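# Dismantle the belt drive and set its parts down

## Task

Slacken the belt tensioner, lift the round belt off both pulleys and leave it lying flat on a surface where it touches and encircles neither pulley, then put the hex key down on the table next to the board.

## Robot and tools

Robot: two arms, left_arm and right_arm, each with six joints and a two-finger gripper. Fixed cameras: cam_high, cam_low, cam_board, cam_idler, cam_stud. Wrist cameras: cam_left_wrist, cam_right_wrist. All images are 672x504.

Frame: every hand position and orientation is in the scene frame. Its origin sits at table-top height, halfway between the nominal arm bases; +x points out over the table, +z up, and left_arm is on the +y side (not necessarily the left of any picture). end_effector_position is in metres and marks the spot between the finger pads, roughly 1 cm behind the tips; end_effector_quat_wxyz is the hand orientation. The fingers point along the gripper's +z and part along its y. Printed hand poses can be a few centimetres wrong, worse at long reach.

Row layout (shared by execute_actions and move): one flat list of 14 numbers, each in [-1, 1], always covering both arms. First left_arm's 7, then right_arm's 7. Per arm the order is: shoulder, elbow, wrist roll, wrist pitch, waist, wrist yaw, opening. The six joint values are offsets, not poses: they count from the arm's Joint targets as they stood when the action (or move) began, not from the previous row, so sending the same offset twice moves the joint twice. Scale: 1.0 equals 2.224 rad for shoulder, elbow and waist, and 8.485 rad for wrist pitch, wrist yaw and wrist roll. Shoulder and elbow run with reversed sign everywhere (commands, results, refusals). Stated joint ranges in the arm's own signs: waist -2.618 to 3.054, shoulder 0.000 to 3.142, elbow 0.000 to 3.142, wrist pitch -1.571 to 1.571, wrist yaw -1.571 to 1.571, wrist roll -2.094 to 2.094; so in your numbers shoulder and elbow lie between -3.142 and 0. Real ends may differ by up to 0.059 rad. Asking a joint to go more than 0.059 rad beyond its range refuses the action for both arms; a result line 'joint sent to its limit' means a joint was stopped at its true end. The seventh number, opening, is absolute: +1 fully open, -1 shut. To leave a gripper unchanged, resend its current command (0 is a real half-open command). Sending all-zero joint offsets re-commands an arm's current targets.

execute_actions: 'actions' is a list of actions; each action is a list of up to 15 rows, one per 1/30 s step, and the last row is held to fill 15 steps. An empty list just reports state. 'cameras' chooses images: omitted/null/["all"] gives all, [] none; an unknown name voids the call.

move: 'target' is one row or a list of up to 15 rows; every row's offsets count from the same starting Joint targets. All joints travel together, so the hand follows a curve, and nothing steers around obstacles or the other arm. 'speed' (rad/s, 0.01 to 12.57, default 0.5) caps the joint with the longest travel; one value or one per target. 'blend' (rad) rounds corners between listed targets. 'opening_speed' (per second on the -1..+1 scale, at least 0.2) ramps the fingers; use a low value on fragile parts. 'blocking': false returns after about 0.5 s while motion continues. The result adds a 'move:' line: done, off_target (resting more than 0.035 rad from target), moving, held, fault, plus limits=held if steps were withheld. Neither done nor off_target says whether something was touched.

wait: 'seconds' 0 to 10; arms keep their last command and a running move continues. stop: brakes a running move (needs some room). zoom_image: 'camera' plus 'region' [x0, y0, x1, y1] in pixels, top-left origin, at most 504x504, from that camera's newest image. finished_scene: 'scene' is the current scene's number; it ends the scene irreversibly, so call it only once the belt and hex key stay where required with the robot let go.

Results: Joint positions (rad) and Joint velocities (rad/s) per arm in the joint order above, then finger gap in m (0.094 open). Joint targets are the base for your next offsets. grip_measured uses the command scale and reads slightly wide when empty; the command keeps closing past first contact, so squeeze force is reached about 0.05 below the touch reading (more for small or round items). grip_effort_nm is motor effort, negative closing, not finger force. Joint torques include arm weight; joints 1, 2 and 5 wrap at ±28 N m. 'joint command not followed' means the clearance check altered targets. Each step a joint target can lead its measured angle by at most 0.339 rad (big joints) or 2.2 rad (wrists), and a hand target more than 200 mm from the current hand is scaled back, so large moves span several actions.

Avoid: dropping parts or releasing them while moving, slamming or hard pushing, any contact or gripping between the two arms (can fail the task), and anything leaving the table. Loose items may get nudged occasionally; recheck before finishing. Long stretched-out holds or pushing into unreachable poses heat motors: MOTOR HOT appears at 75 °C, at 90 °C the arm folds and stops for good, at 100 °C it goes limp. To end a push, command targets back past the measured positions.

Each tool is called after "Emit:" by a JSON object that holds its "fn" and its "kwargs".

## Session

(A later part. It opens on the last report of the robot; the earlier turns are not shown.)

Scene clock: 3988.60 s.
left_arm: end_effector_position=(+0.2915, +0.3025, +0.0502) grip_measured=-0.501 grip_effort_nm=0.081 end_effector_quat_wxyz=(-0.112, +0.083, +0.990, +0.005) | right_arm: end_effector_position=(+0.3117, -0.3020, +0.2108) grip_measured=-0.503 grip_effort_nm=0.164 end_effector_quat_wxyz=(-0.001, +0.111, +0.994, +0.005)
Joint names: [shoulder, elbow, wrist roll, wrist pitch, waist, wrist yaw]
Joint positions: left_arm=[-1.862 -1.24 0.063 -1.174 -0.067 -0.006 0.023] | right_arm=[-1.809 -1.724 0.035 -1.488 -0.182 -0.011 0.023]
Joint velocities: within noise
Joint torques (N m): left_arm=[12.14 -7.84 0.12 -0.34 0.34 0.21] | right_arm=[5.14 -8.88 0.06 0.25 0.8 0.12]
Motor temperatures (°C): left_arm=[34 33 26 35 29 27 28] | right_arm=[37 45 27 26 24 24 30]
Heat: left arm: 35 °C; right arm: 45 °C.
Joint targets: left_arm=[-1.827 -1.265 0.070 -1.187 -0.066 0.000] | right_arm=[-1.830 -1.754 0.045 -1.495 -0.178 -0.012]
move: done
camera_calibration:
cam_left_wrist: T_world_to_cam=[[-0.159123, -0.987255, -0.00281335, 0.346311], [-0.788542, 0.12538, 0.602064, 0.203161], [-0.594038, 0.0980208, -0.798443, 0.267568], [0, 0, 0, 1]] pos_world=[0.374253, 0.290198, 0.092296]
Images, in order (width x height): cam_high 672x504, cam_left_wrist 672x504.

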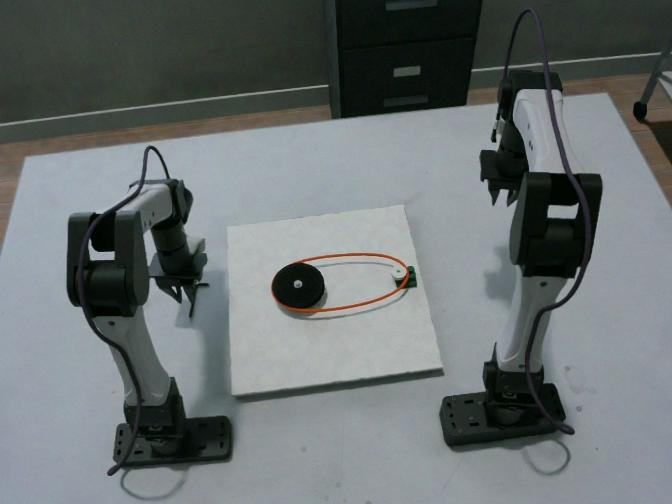

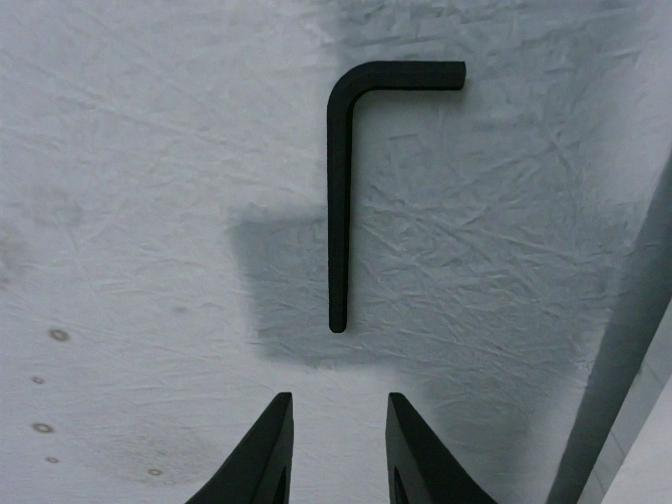

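Emit:
{"fn": "move", "kwargs": {"target": [0.03,-0.06,0,0,0,0,-0.5,0.0766,0.2370,0.1632,0.0421,0.3190,0.0014,-0.36], "speed": 0.5, "cameras": ["cam_right_wrist", "cam_board", "cam_left_wrist", "cam_idler"]}}

Scene clock: 4349.70 s.
left_arm: end_effector_position=(+0.3354, +0.2979, +0.0959) grip_measured=-0.501 grip_effort_nm=0.081 end_effector_quat_wxyz=(-0.016, +0.084, +0.996, +0.003) | right_arm: end_effector_position=(+0.2367, -0.0948, +0.1250) grip_measured=-0.363 grip_effort_nm=0.173 end_effector_quat_wxyz=(-0.014, +0.431, +0.902, -0.010)
Joint names: [shoulder, elbow, wrist roll, wrist pitch, waist, wrist yaw]
Joint positions: left_arm=[-1.797 -1.371 0.063 -1.176 -0.067 -0.006 0.023] | right_arm=[-1.692 -1.242 1.417 -1.154 0.53 -0.011 0.03]
Joint velocities: within noise
Joint torques (N m): left_arm=[12.33 -8.8 0.12 0.07 0.34 0.21] | right_arm=[8.14 -4.37 0.06 0.33 0.5 0.3]
Motor temperatures (°C): left_arm=[48 36 26 27 29 27 26] | right_arm=[37 46 27 26 24 24 29]
Heat: left arm: 48 °C; right arm: 46 °C.
Joint targets: left_arm=[-1.760 -1.398 0.070 -1.187 -0.066 0.000] | right_arm=[-1.660 -1.227 1.430 -1.138 0.532 0.000]
move: off_target (left_arm); left_arm: the shoulder is farthest, 0.037 rad from its target
camera_calibration:
cam_left_wrist: T_world_to_cam=[[-0.157474, -0.987432, -0.0133778, 0.349334], [-0.888664, 0.135789, 0.437992, 0.257084], [-0.430671, 0.0808609, -0.898879, 0.290575], [0, 0, 0, 1]] pos_world=[0.408615, 0.286539, 0.153264]
cam_right_wrist: T_world_to_cam=[[-0.783449, -0.621435, 0.00510813, 0.12881], [-0.563421, 0.713732, 0.416105, 0.191026], [-0.262228, 0.323119, -0.909302, 0.292792], [0, 0, 0, 1]] pos_world=[0.285322, -0.150901, 0.186092]
Images, in order (width x height): cam_board 672x504, cam_idler 672x504, cam_left_wrist 672x504, cam_right_wrist 672x504.

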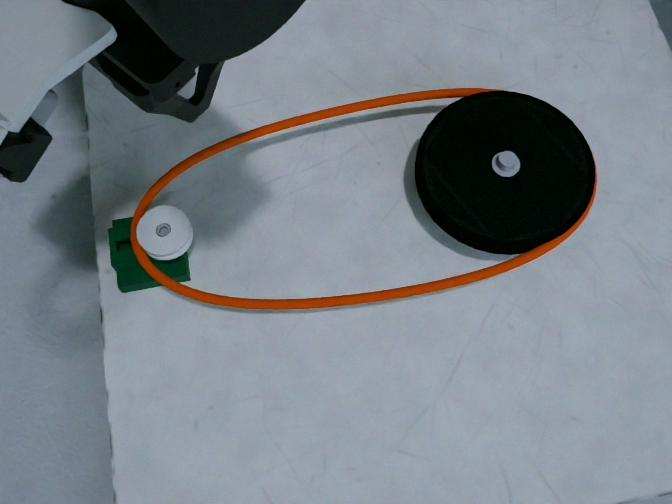

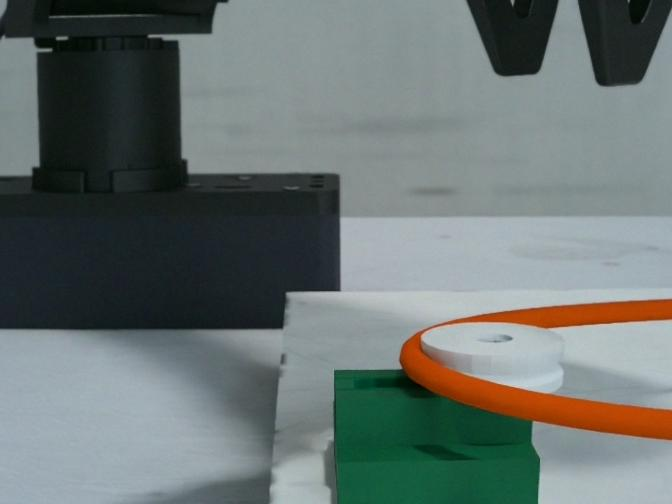

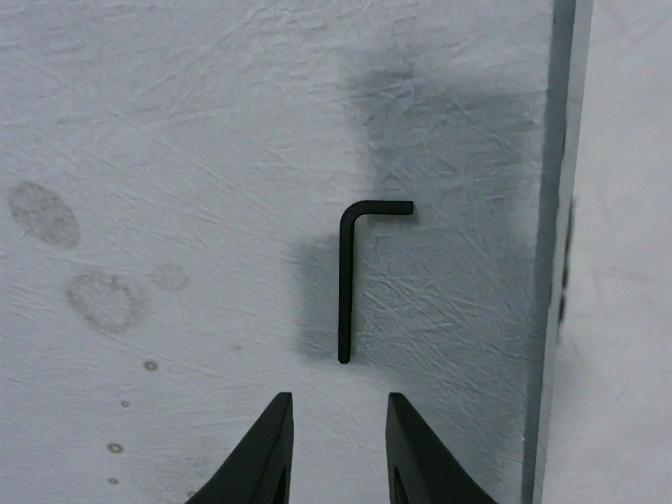

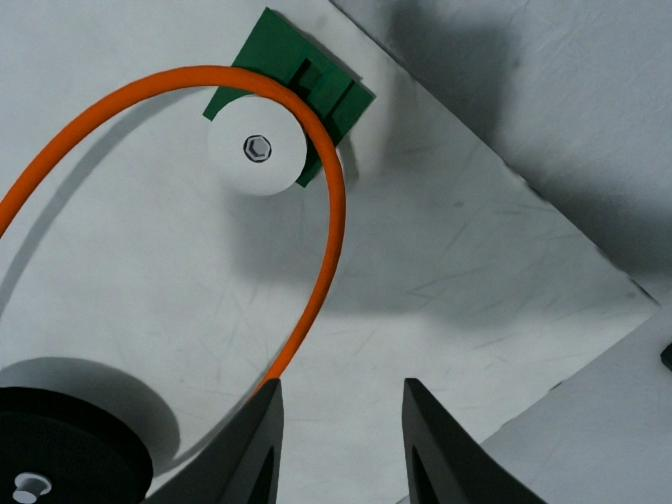

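Emit:
{"fn": "move", "kwargs": {"target": [[0.117,-0.091,0,-0.0133,0,0,-0.5,-0.02455,0.02738,0.03736,0.01364,0.0004,0,-0.36],[0.117,-0.091,0,-0.0133,0,0,-0.5,-0.06021,0.08368,0.03736,0.03774,0.0004,0,-0.36]], "speed": 0.25, "cameras": ["cam_right_wrist", "cam_board", "cam_idler", "cam_stud"]}}

Scene clock: 4414.87 s.
left_arm: end_effector_position=(+0.3446, +0.2969, +0.2358) grip_measured=-0.501 grip_effort_nm=0.081 end_effector_quat_wxyz=(+0.166, +0.082, +0.983, -0.001) | right_arm: end_effector_position=(+0.2460, -0.0894, +0.0570) grip_measured=-0.363 grip_effort_nm=0.178 end_effector_quat_wxyz=(-0.001, +0.568, +0.823, +0.010)
Joint names: [shoulder, elbow, wrist roll, wrist pitch, waist, wrist yaw]
Joint positions: left_arm=[-1.52 -1.575 0.063 -1.292 -0.067 -0.006 0.023] | right_arm=[-1.776 -1.054 1.734 -0.833 0.53 -0.011 0.03]
Joint velocities: within noise
Joint torques (N m): left_arm=[8.36 -8.94 0.12 0.85 0.35 0.21] | right_arm=[4.64 -4.05 0.08 0.4 0.57 0.3]
Motor temperatures (°C): left_arm=[47 39 26 27 29 27 26] | right_arm=[41 42 27 26 24 24 29]
Heat: left arm: 47 °C; right arm: 42 °C.
Joint targets: left_arm=[-1.500 -1.601 0.070 -1.300 -0.066 0.000] | right_arm=[-1.793 -1.041 1.747 -0.818 0.533 0.000]
move: done
camera_calibration:
cam_right_wrist: T_world_to_cam=[[-0.93768, -0.345225, -0.0396943, 0.204949], [-0.329881, 0.848402, 0.413995, 0.175437], [-0.109245, 0.401289, -0.909413, 0.201036], [0, 0, 0, 1]] pos_world=[0.272012, -0.158761, 0.11833]
Images, in order (width x height): cam_board 672x504, cam_idler 672x504, cam_stud 672x504, cam_right_wrist 672x504.

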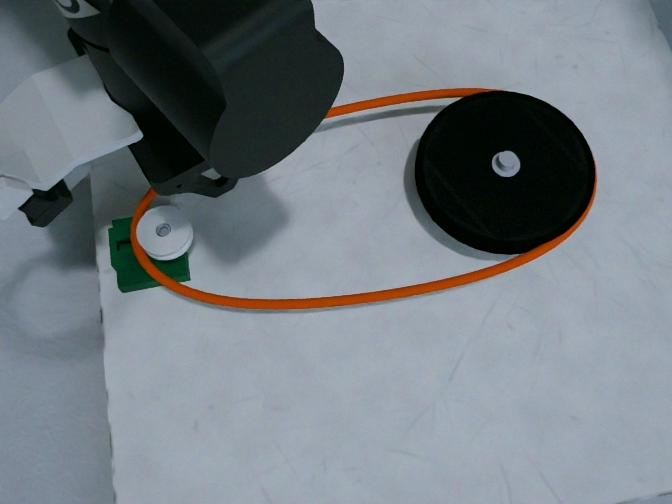

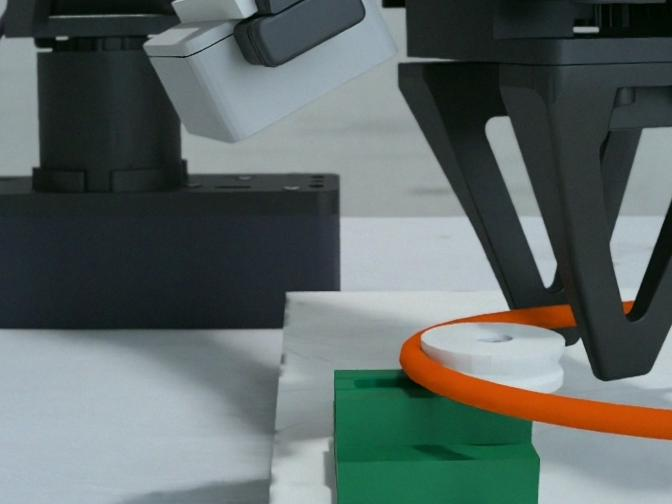

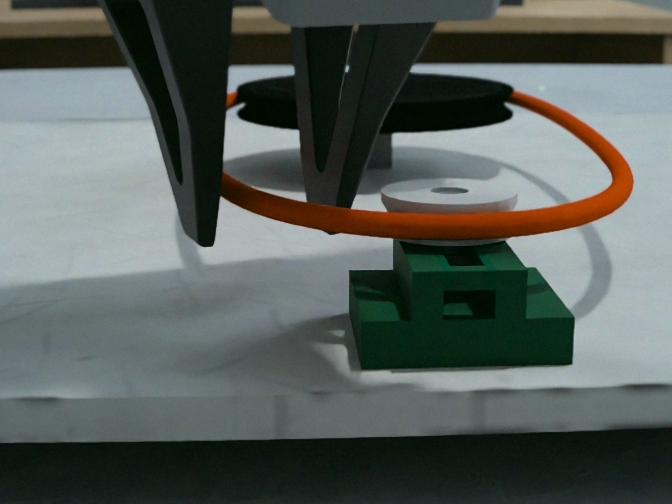

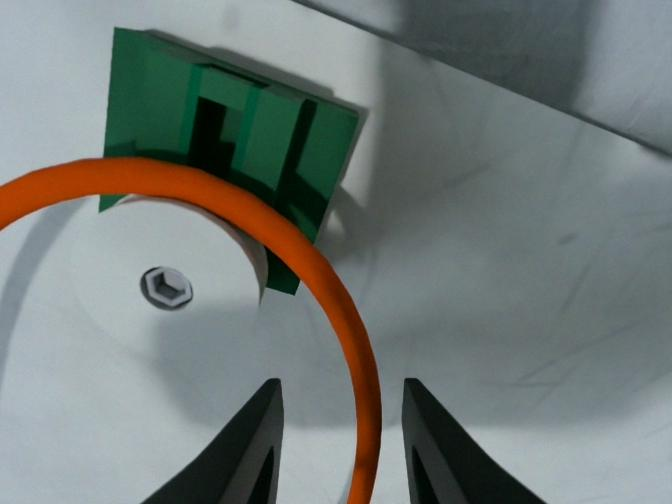

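Emit:
{"fn": "move", "kwargs": {"target": [0,0,0,0,0,0,-0.5,0,0,0,0,0,0,-0.94], "opening_speed": 0.3, "cameras": ["cam_right_wrist", "cam_board", "cam_idler"]}}

Scene clock: 4436.57 s.
left_arm: end_effector_position=(+0.3445, +0.2969, +0.2358) grip_measured=-0.501 grip_effort_nm=0.085 end_effector_quat_wxyz=(+0.166, +0.082, +0.983, -0.001) | right_arm: end_effector_position=(+0.2463, -0.0893, +0.0570) grip_measured=-0.921 grip_effort_nm=-0.969 end_effector_quat_wxyz=(-0.001, +0.569, +0.822, +0.010)
Joint names: [shoulder, elbow, wrist roll, wrist pitch, waist, wrist yaw]
Joint positions: left_arm=[-1.52 -1.575 0.063 -1.293 -0.067 -0.006 0.023] | right_arm=[-1.776 -1.054 1.735 -0.832 0.53 -0.011 0.004]
Joint velocities: within noise
Joint torques (N m): left_arm=[8.35 -8.95 0.12 0.85 0.34 0.21] | right_arm=[4.66 -4.05 0.08 0.42 0.58 0.29]
Motor temperatures (°C): left_arm=[45 38 26 28 29 27 26] | right_arm=[39 41 27 26 24 24 29]
Heat: left arm: 45 °C; right arm: 41 °C.
Joint targets: left_arm=[-1.500 -1.601 0.070 -1.300 -0.066 0.000] | right_arm=[-1.793 -1.041 1.747 -0.818 0.533 0.000]
move: done
camera_calibration:
cam_right_wrist: T_world_to_cam=[[-0.937899, -0.344499, -0.0408119, 0.205479], [-0.329653, 0.848419, 0.414143, 0.175341], [-0.108046, 0.401878, -0.909297, 0.200772], [0, 0, 0, 1]] pos_world=[0.272213, -0.158661, 0.118331]
Images, in order (width x height): cam_board 672x504, cam_idler 672x504, cam_right_wrist 672x504.

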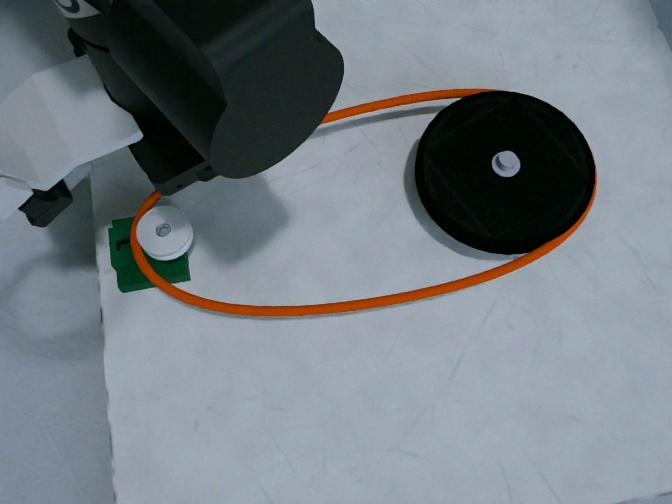

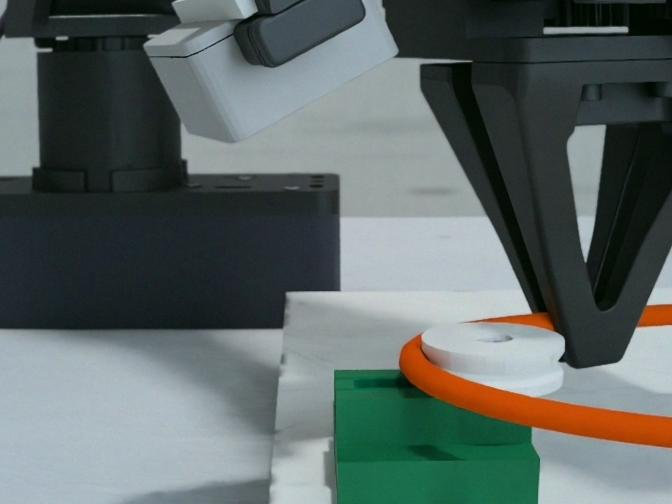

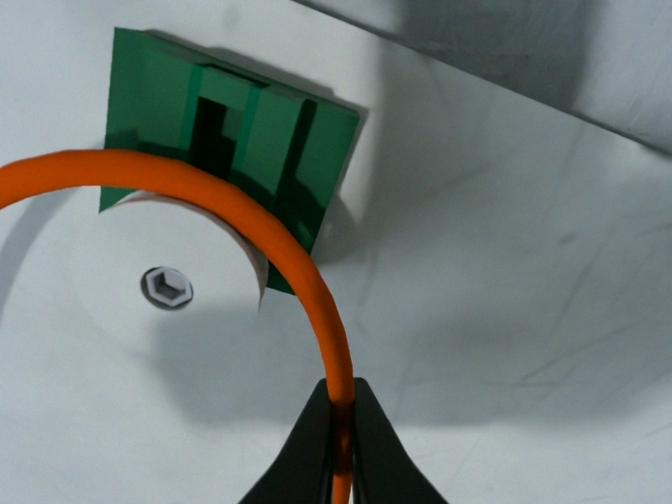

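Emit:
{"fn": "move", "kwargs": {"target": [0,0,0,0,0,0,-0.5,0.0205,-0.0386,0,-0.0155,-0.0042,0,-0.94], "speed": 0.1, "cameras": ["cam_right_wrist", "cam_board", "cam_idler", "cam_stud"]}}

Scene clock: 4456.70 s.
left_arm: end_effector_position=(+0.3445, +0.2969, +0.2358) grip_measured=-0.501 grip_effort_nm=0.081 end_effector_quat_wxyz=(+0.166, +0.082, +0.983, -0.001) | right_arm: end_effector_position=(+0.2394, -0.0934, +0.0673) grip_measured=-0.923 grip_effort_nm=-1.013 end_effector_quat_wxyz=(-0.012, +0.569, +0.822, -0.014)
Joint names: [shoulder, elbow, wrist roll, wrist pitch, waist, wrist yaw]
Joint positions: left_arm=[-1.52 -1.575 0.063 -1.293 -0.067 -0.006 0.023] | right_arm=[-1.776 -1.099 1.736 -0.93 0.53 -0.011 0.004]
Joint velocities: within noise
Joint torques (N m): left_arm=[8.35 -8.94 0.12 0.84 0.34 0.21] | right_arm=[8.12 -8.03 0.1 -0.06 -0.18 0.29]
Motor temperatures (°C): left_arm=[44 38 26 29 29 27 26] | right_arm=[38 41 27 26 24 24 30]
Heat: left arm: 44 °C; right arm: 41 °C.
Joint targets: left_arm=[-1.500 -1.601 0.070 -1.300 -0.066 0.000] | right_arm=[-1.748 -1.126 1.747 -0.950 0.523 0.000]
move: done
camera_calibration:
cam_right_wrist: T_world_to_cam=[[-0.938833, -0.344183, 0.0113873, 0.194728], [-0.310186, 0.859536, 0.406181, 0.169263], [-0.149589, 0.377804, -0.913722, 0.218949], [0, 0, 0, 1]] pos_world=[0.268072, -0.161186, 0.129089]
Images, in order (width x height): cam_board 672x504, cam_idler 672x504, cam_stud 672x504, cam_right_wrist 672x504.

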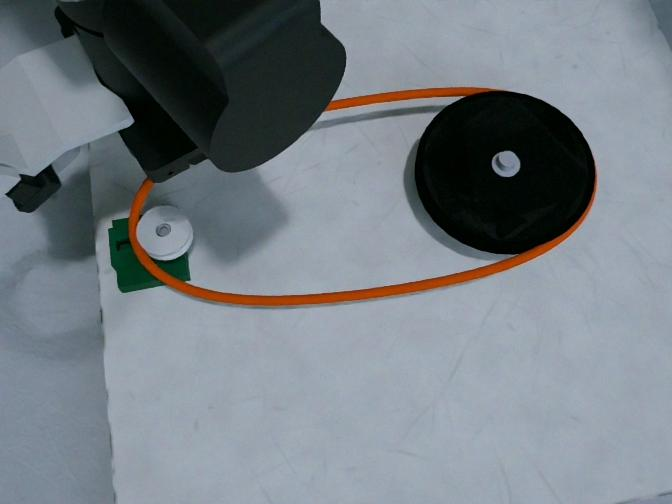

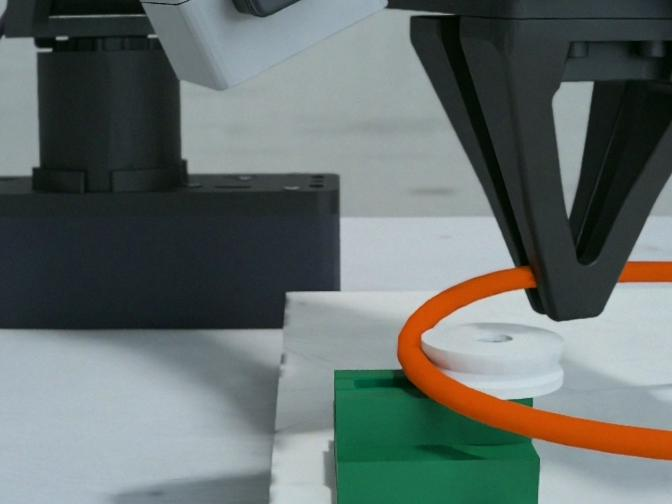

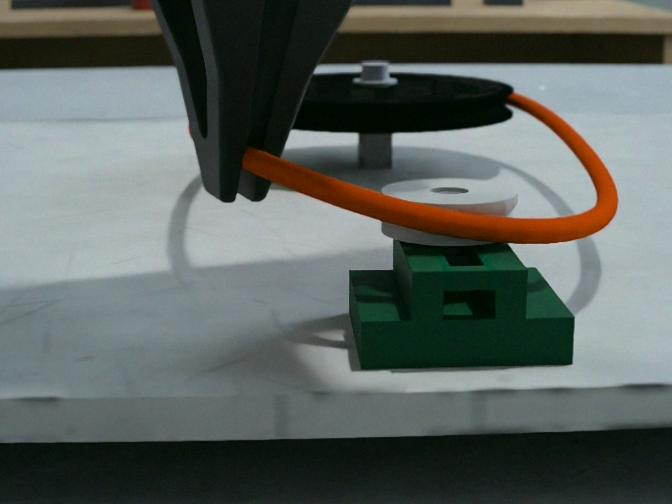

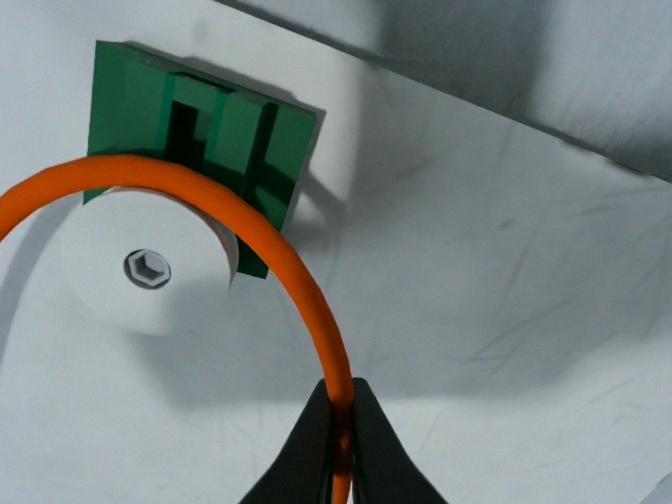

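Emit:
{"fn": "move", "kwargs": {"target": [0,0,0,0,0,0,-0.5,0.0270,-0.0386,0,-0.0140,0,0,-0.94], "speed": 0.15, "cameras": ["cam_right_wrist", "cam_board", "cam_idler", "cam_stud"]}}

Scene clock: 4471.90 s.
left_arm: end_effector_position=(+0.3445, +0.2969, +0.2358) grip_measured=-0.501 grip_effort_nm=0.085 end_effector_quat_wxyz=(+0.166, +0.082, +0.983, -0.001) | right_arm: end_effector_position=(+0.2429, -0.0914, +0.1036) grip_measured=-0.923 grip_effort_nm=-1.013 end_effector_quat_wxyz=(-0.007, +0.569, +0.822, -0.003)
Joint names: [shoulder, elbow, wrist roll, wrist pitch, waist, wrist yaw]
Joint positions: left_arm=[-1.52 -1.575 0.063 -1.293 -0.067 -0.006 0.023] | right_arm=[-1.718 -1.186 1.736 -1.049 0.53 -0.011 0.004]
Joint velocities: within noise
Joint torques (N m): left_arm=[8.36 -8.94 0.12 0.85 0.35 0.22] | right_arm=[8.18 -8.35 0.07 0 -0.2 0.3]
Motor temperatures (°C): left_arm=[43 38 26 29 29 27 26] | right_arm=[39 41 27 26 24 24 30]
Heat: left arm: 43 °C; right arm: 41 °C.
Joint targets: left_arm=[-1.500 -1.601 0.070 -1.300 -0.066 0.000] | right_arm=[-1.688 -1.212 1.747 -1.068 0.523 0.000]
move: done
camera_calibration:
cam_right_wrist: T_world_to_cam=[[-0.938841, -0.344119, -0.0126257, 0.200831], [-0.318748, 0.854582, 0.409987, 0.155048], [-0.130294, 0.388937, -0.912004, 0.248069], [0, 0, 0, 1]] pos_world=[0.270291, -0.159875, 0.165208]
Images, in order (width x height): cam_board 672x504, cam_idler 672x504, cam_stud 672x504, cam_right_wrist 672x504.

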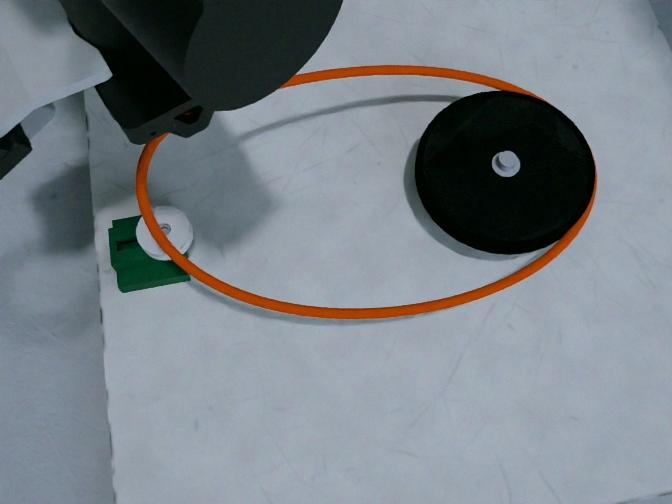

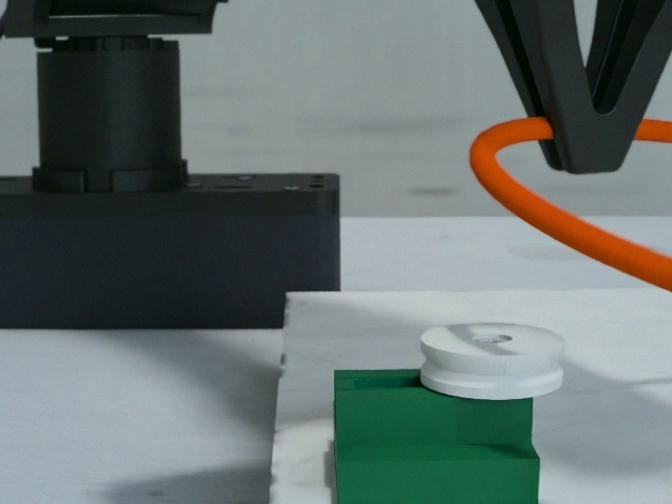

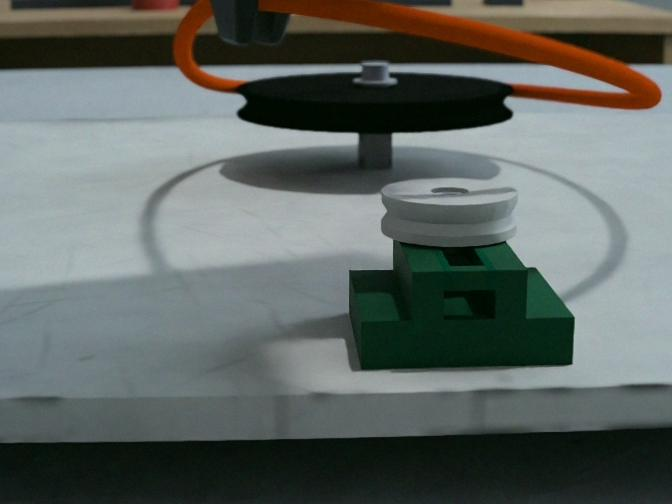

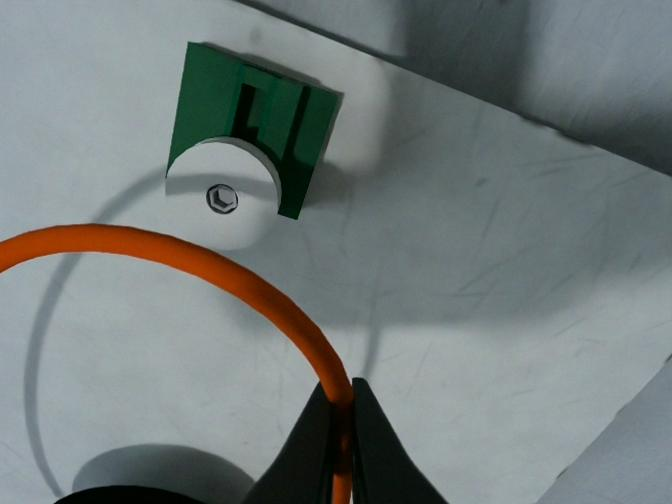

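Emit:
{"fn": "move", "kwargs": {"target": [0,0,0,0,0,0,-0.5,-0.013,-0.1112,0,-0.0289,0.0313,0,-0.94], "speed": 0.2, "cameras": ["cam_right_wrist", "cam_board", "cam_high", "cam_stud", "cam_low"]}}

Scene clock: 4503.23 s.
left_arm: end_effector_position=(+0.3445, +0.2969, +0.2358) grip_measured=-0.501 grip_effort_nm=0.081 end_effector_quat_wxyz=(+0.166, +0.082, +0.983, -0.001) | right_arm: end_effector_position=(+0.2422, -0.0704, +0.1645) grip_measured=-0.923 grip_effort_nm=-1.023 end_effector_quat_wxyz=(-0.007, +0.544, +0.839, -0.003)
Joint names: [shoulder, elbow, wrist roll, wrist pitch, waist, wrist yaw]
Joint positions: left_arm=[-1.52 -1.575 0.063 -1.293 -0.067 -0.006 0.023] | right_arm=[-1.718 -1.431 1.736 -1.294 0.59 -0.011 0.004]
Joint velocities: within noise
Joint torques (N m): left_arm=[8.35 -8.95 0.12 0.85 0.34 0.21] | right_arm=[6.15 -8.79 0.09 0 0.59 0.3]
Motor temperatures (°C): left_arm=[43 38 26 29 29 27 26] | right_arm=[43 43 27 26 24 24 30]
Heat: left arm: 43 °C; right arm: 43 °C.
Joint targets: left_arm=[-1.500 -1.601 0.070 -1.300 -0.066 0.000] | right_arm=[-1.717 -1.459 1.747 -1.314 0.593 0.000]
move: done
camera_calibration:
cam_right_wrist: T_world_to_cam=[[-0.916393, -0.400057, -0.013332, 0.198872], [-0.369898, 0.83364, 0.410146, 0.122812], [-0.152968, 0.380786, -0.911923, 0.300166], [0, 0, 0, 1]] pos_world=[0.273589, -0.137121, 0.226009]
Images, in order (width x height): cam_high 672x504, cam_low 672x504, cam_board 672x504, cam_stud 672x504, cam_right_wrist 672x504.

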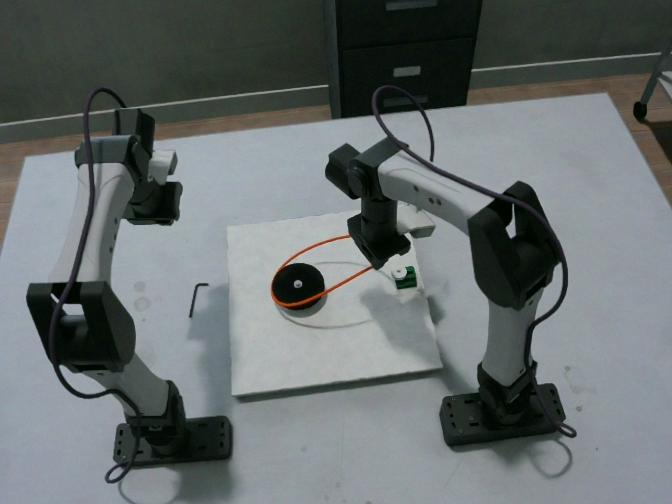

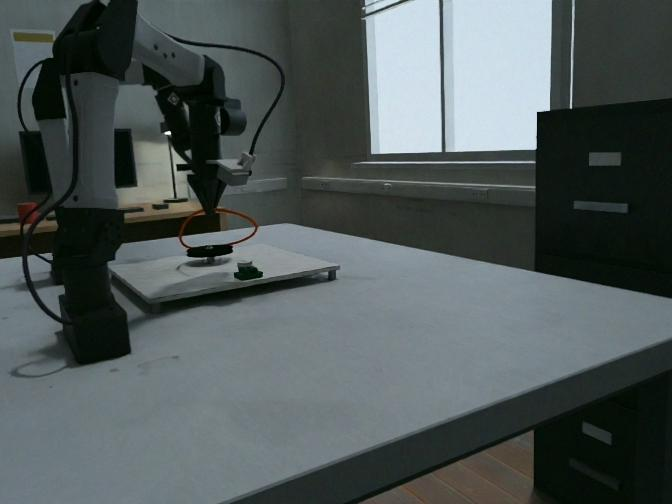

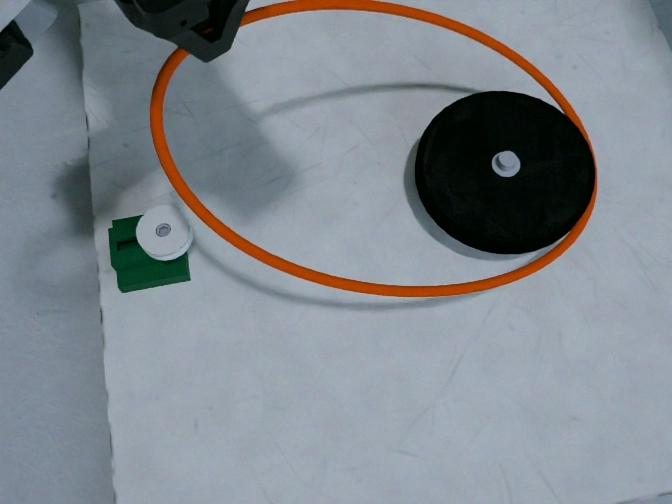

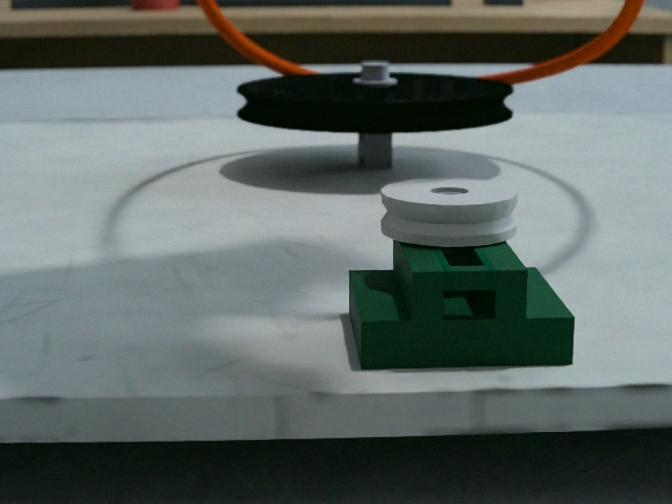

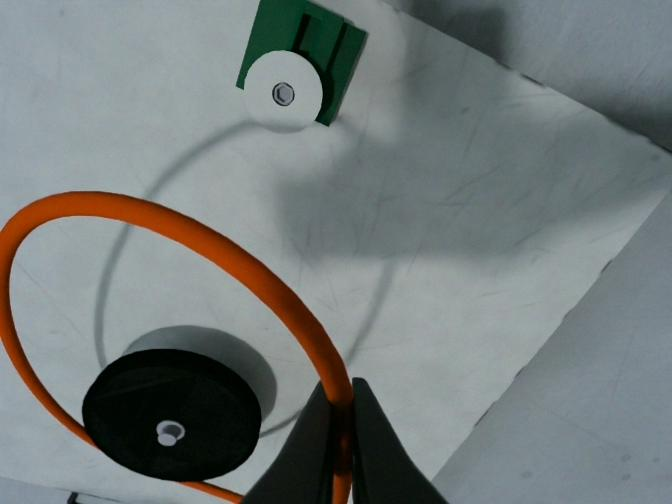

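Emit:
{"fn": "move", "kwargs": {"target": [0,0,0,0,0,0,-0.5,-0.0558,-0.1179,0.013,-0.0161,0.055,0,-0.94], "speed": 0.2, "cameras": ["cam_right_wrist", "cam_board", "cam_high", "cam_stud", "cam_low"]}}

Scene clock: 4524.13 s.
left_arm: end_effector_position=(+0.3445, +0.2969, +0.2358) grip_measured=-0.501 grip_effort_nm=0.085 end_effector_quat_wxyz=(+0.166, +0.082, +0.983, -0.001) | right_arm: end_effector_position=(+0.2415, -0.0217, +0.1995) grip_measured=-0.923 grip_effort_nm=-1.013 end_effector_quat_wxyz=(-0.004, +0.538, +0.843, +0.005)
Joint names: [shoulder, elbow, wrist roll, wrist pitch, waist, wrist yaw]
Joint positions: left_arm=[-1.52 -1.575 0.063 -1.293 -0.067 -0.006 0.023] | right_arm=[-1.82 -1.692 1.844 -1.437 0.712 -0.011 0.004]
Joint velocities: within noise
Joint torques (N m): left_arm=[8.36 -8.95 0.12 0.84 0.34 0.21] | right_arm=[5.14 -8.88 0.11 0.11 0.69 0.29]
Motor temperatures (°C): left_arm=[43 38 26 29 29 27 26] | right_arm=[42 43 27 26 24 24 31]
Heat: left arm: 43 °C; right arm: 43 °C.
Joint targets: left_arm=[-1.500 -1.601 0.070 -1.300 -0.066 0.000] | right_arm=[-1.841 -1.722 1.857 -1.450 0.715 0.000]
move: done
camera_calibration:
cam_right_wrist: T_world_to_cam=[[-0.910539, -0.412409, -0.0289395, 0.219679], [-0.386582, 0.824523, 0.413178, 0.0708208], [-0.146537, 0.387402, -0.91019, 0.311831], [0, 0, 0, 1]] pos_world=[0.273099, -0.0885998, 0.260921]
Images, in order (width x height): cam_high 672x504, cam_low 672x504, cam_board 672x504, cam_stud 672x504, cam_right_wrist 672x504.

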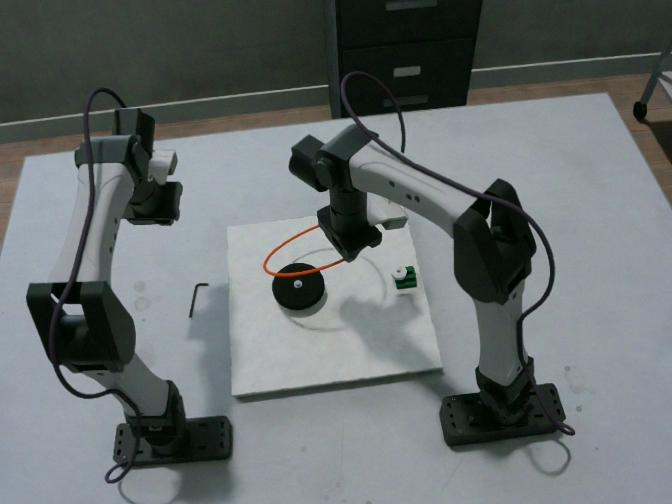

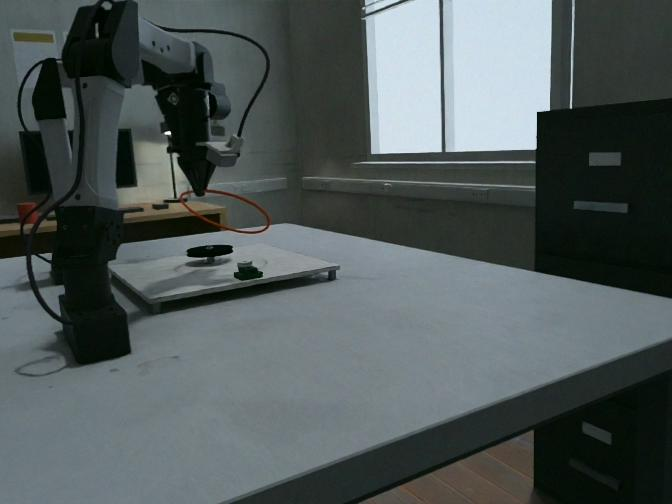

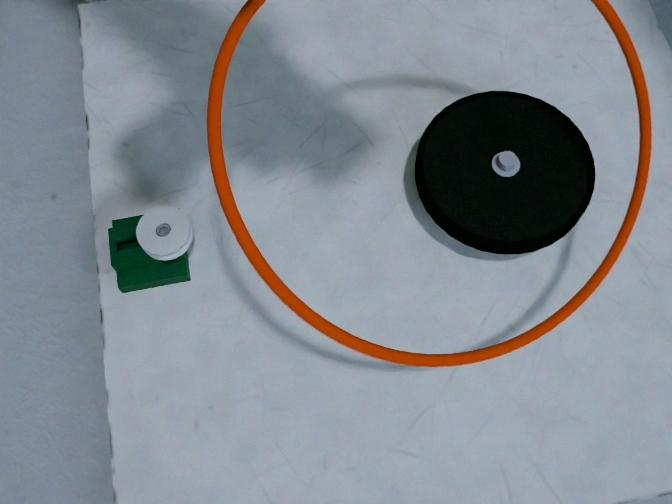

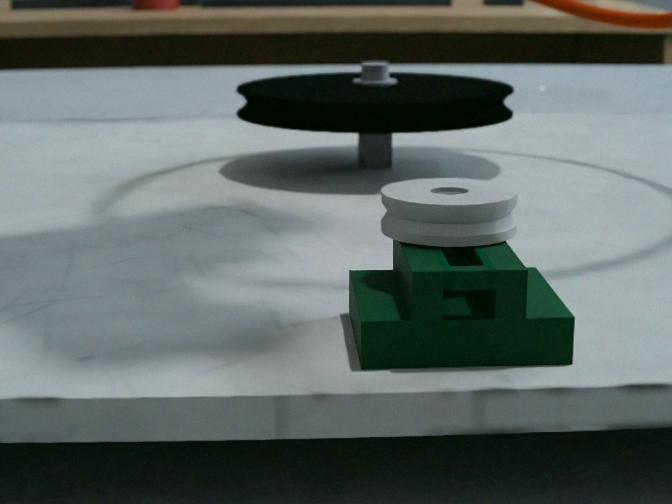

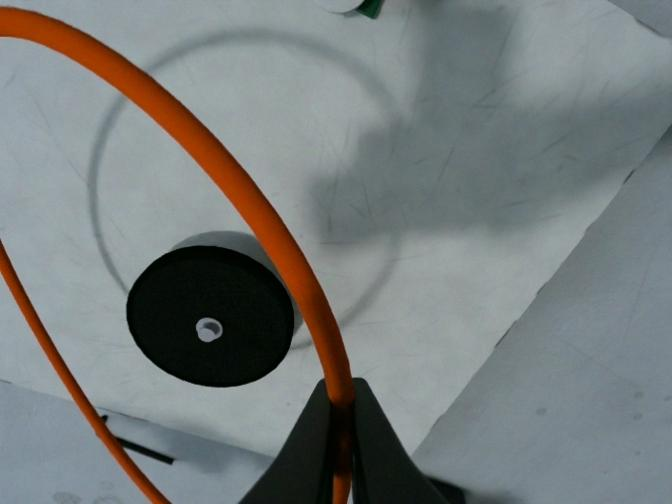

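Emit:
{"fn": "move", "kwargs": {"target": [[0,0,0,0,0,0,-0.5,0.0634,0.0459,0,0.0271,0,0,-0.94],[0,0,0,0,0,0,-0.5,0.0634,0.0459,-0.0337,0.0271,-0.4753,0,-0.94]], "speed": [0.2,0.3], "cameras": ["cam_right_wrist", "cam_board", "cam_high", "cam_stud", "cam_low"]}}

Scene clock: 4622.63 s.
left_arm: end_effector_position=(+0.3445, +0.2969, +0.2358) grip_measured=-0.501 grip_effort_nm=0.081 end_effector_quat_wxyz=(+0.166, +0.082, +0.983, -0.001) | right_arm: end_effector_position=(+0.3348, -0.3670, +0.2184) grip_measured=-0.923 grip_effort_nm=-1.013 end_effector_quat_wxyz=(+0.094, +0.816, +0.565, +0.073)
Joint names: [shoulder, elbow, wrist roll, wrist pitch, waist, wrist yaw]
Joint positions: left_arm=[-1.52 -1.575 0.063 -1.293 -0.067 -0.006 0.023] | right_arm=[-1.733 -1.635 1.583 -1.235 -0.343 -0.01 0.004]
Joint velocities: within noise
Joint torques (N m): left_arm=[8.35 -8.94 0.12 0.85 0.34 0.21] | right_arm=[8.95 -4.88 -0.16 0.88 0.46 0.29]
Motor temperatures (°C): left_arm=[42 39 26 30 29 27 26] | right_arm=[39 47 27 26 24 24 31]
Heat: left arm: 42 °C; right arm: 47 °C.
Joint targets: left_arm=[-1.500 -1.601 0.070 -1.300 -0.066 0.000] | right_arm=[-1.700 -1.620 1.571 -1.220 -0.342 0.000]
move: done
camera_calibration:
cam_right_wrist: T_world_to_cam=[[-0.900317, 0.349225, -0.259753, 0.489194], [0.22818, 0.886946, 0.401572, 0.203347], [0.370626, 0.302271, -0.878219, 0.265119], [0, 0, 0, 1]] pos_world=[0.29577, -0.431335, 0.278244]
Images, in order (width x height): cam_high 672x504, cam_low 672x504, cam_board 672x504, cam_stud 672x504, cam_right_wrist 672x504.

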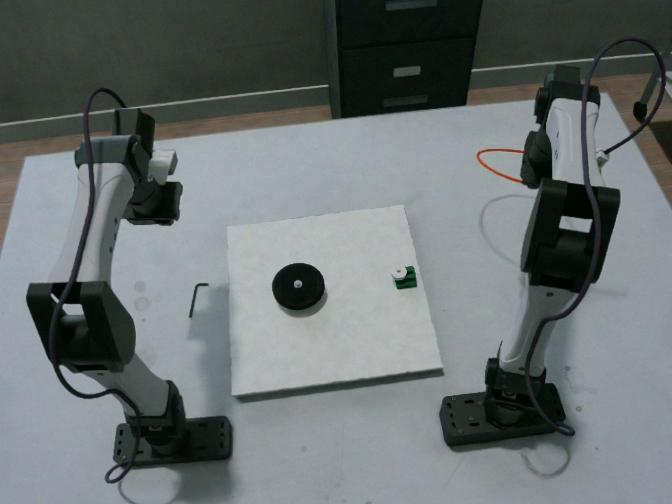

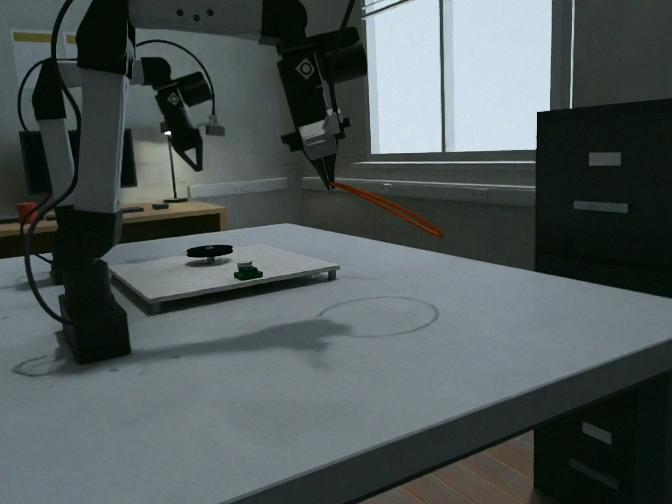

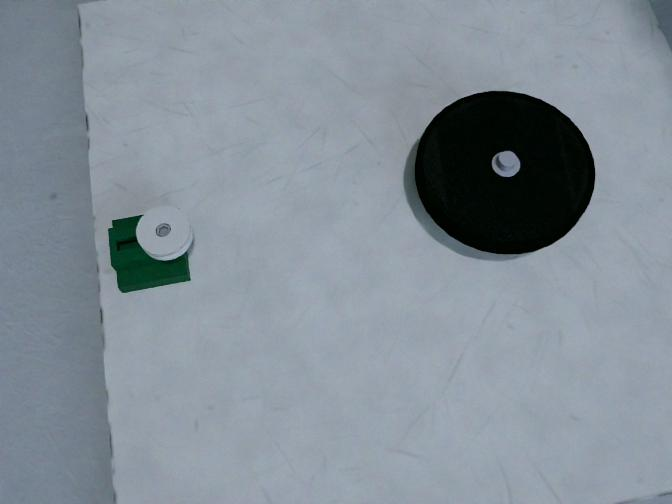

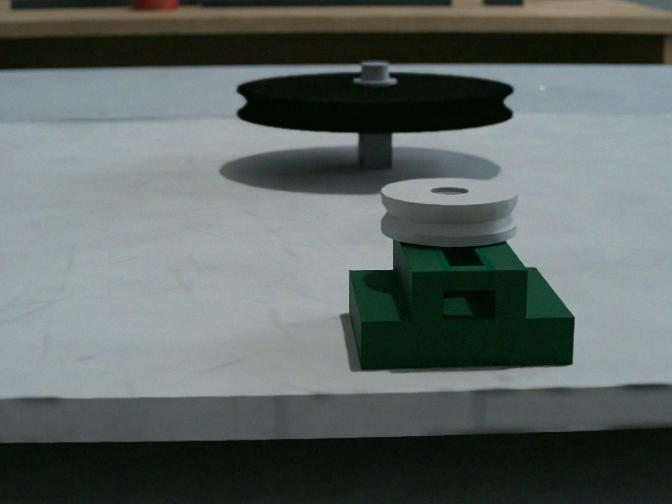

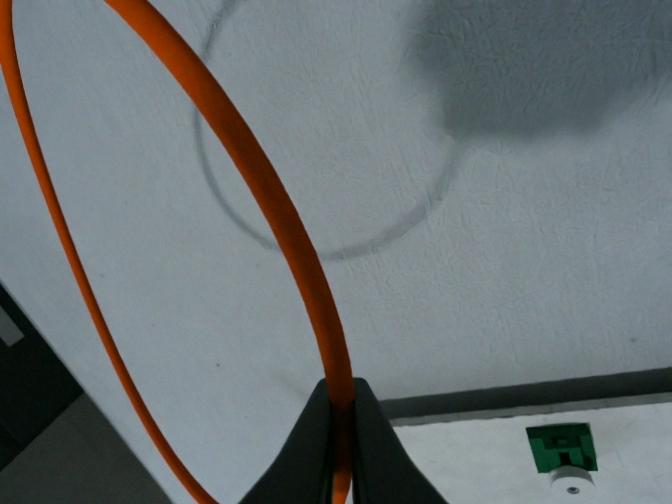

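Emit:
{"fn": "move", "kwargs": {"target": [0,0,0,0,0,0,-0.5,0.1731,0.4612,0,0.1168,0,0,-0.94], "speed": 0.3, "cameras": ["cam_right_wrist", "cam_high", "cam_low"]}}

Scene clock: 4686.97 s.
left_arm: end_effector_position=(+0.3445, +0.2969, +0.2358) grip_measured=-0.501 grip_effort_nm=0.081 end_effector_quat_wxyz=(+0.166, +0.082, +0.983, -0.001) | right_arm: end_effector_position=(+0.2865, -0.3494, +0.0949) grip_measured=-0.923 grip_effort_nm=-1.018 end_effector_quat_wxyz=(+0.235, +0.786, +0.546, +0.172)
Joint names: [shoulder, elbow, wrist roll, wrist pitch, waist, wrist yaw]
Joint positions: left_arm=[-1.52 -1.575 0.063 -1.293 -0.067 -0.006 0.023] | right_arm=[-1.34 -0.609 1.581 -0.249 -0.343 -0.01 0.004]
Joint velocities: within noise
Joint torques (N m): left_arm=[8.35 -8.95 0.12 0.85 0.34 0.21] | right_arm=[5.39 -4.96 -0.21 1.57 0.44 0.28]
Motor temperatures (°C): left_arm=[42 39 26 30 29 27 26] | right_arm=[44 42 27 28 24 24 32]
Heat: left arm: 42 °C; right arm: 44 °C.
Joint targets: left_arm=[-1.500 -1.601 0.070 -1.300 -0.066 0.000] | right_arm=[-1.315 -0.594 1.571 -0.229 -0.342 0.000]
move: done
camera_calibration:
cam_right_wrist: T_world_to_cam=[[-0.760616, 0.296794, -0.577388, 0.379344], [0.101763, 0.932893, 0.345477, 0.306011], [0.641177, 0.204018, -0.739776, 0.0442469], [0, 0, 0, 1]] pos_world=[0.229024, -0.407089, 0.146042]
Images, in order (width x height): cam_high 672x504, cam_low 672x504, cam_right_wrist 672x504.

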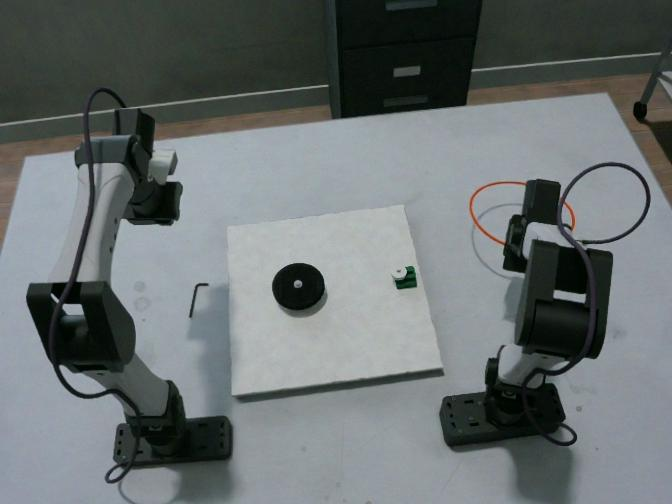

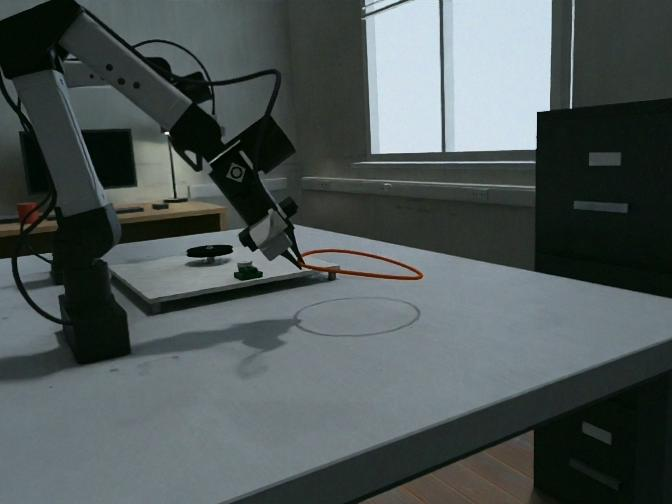

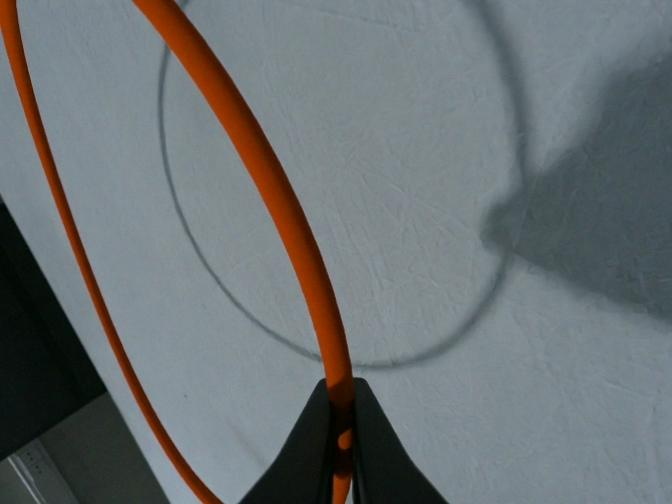

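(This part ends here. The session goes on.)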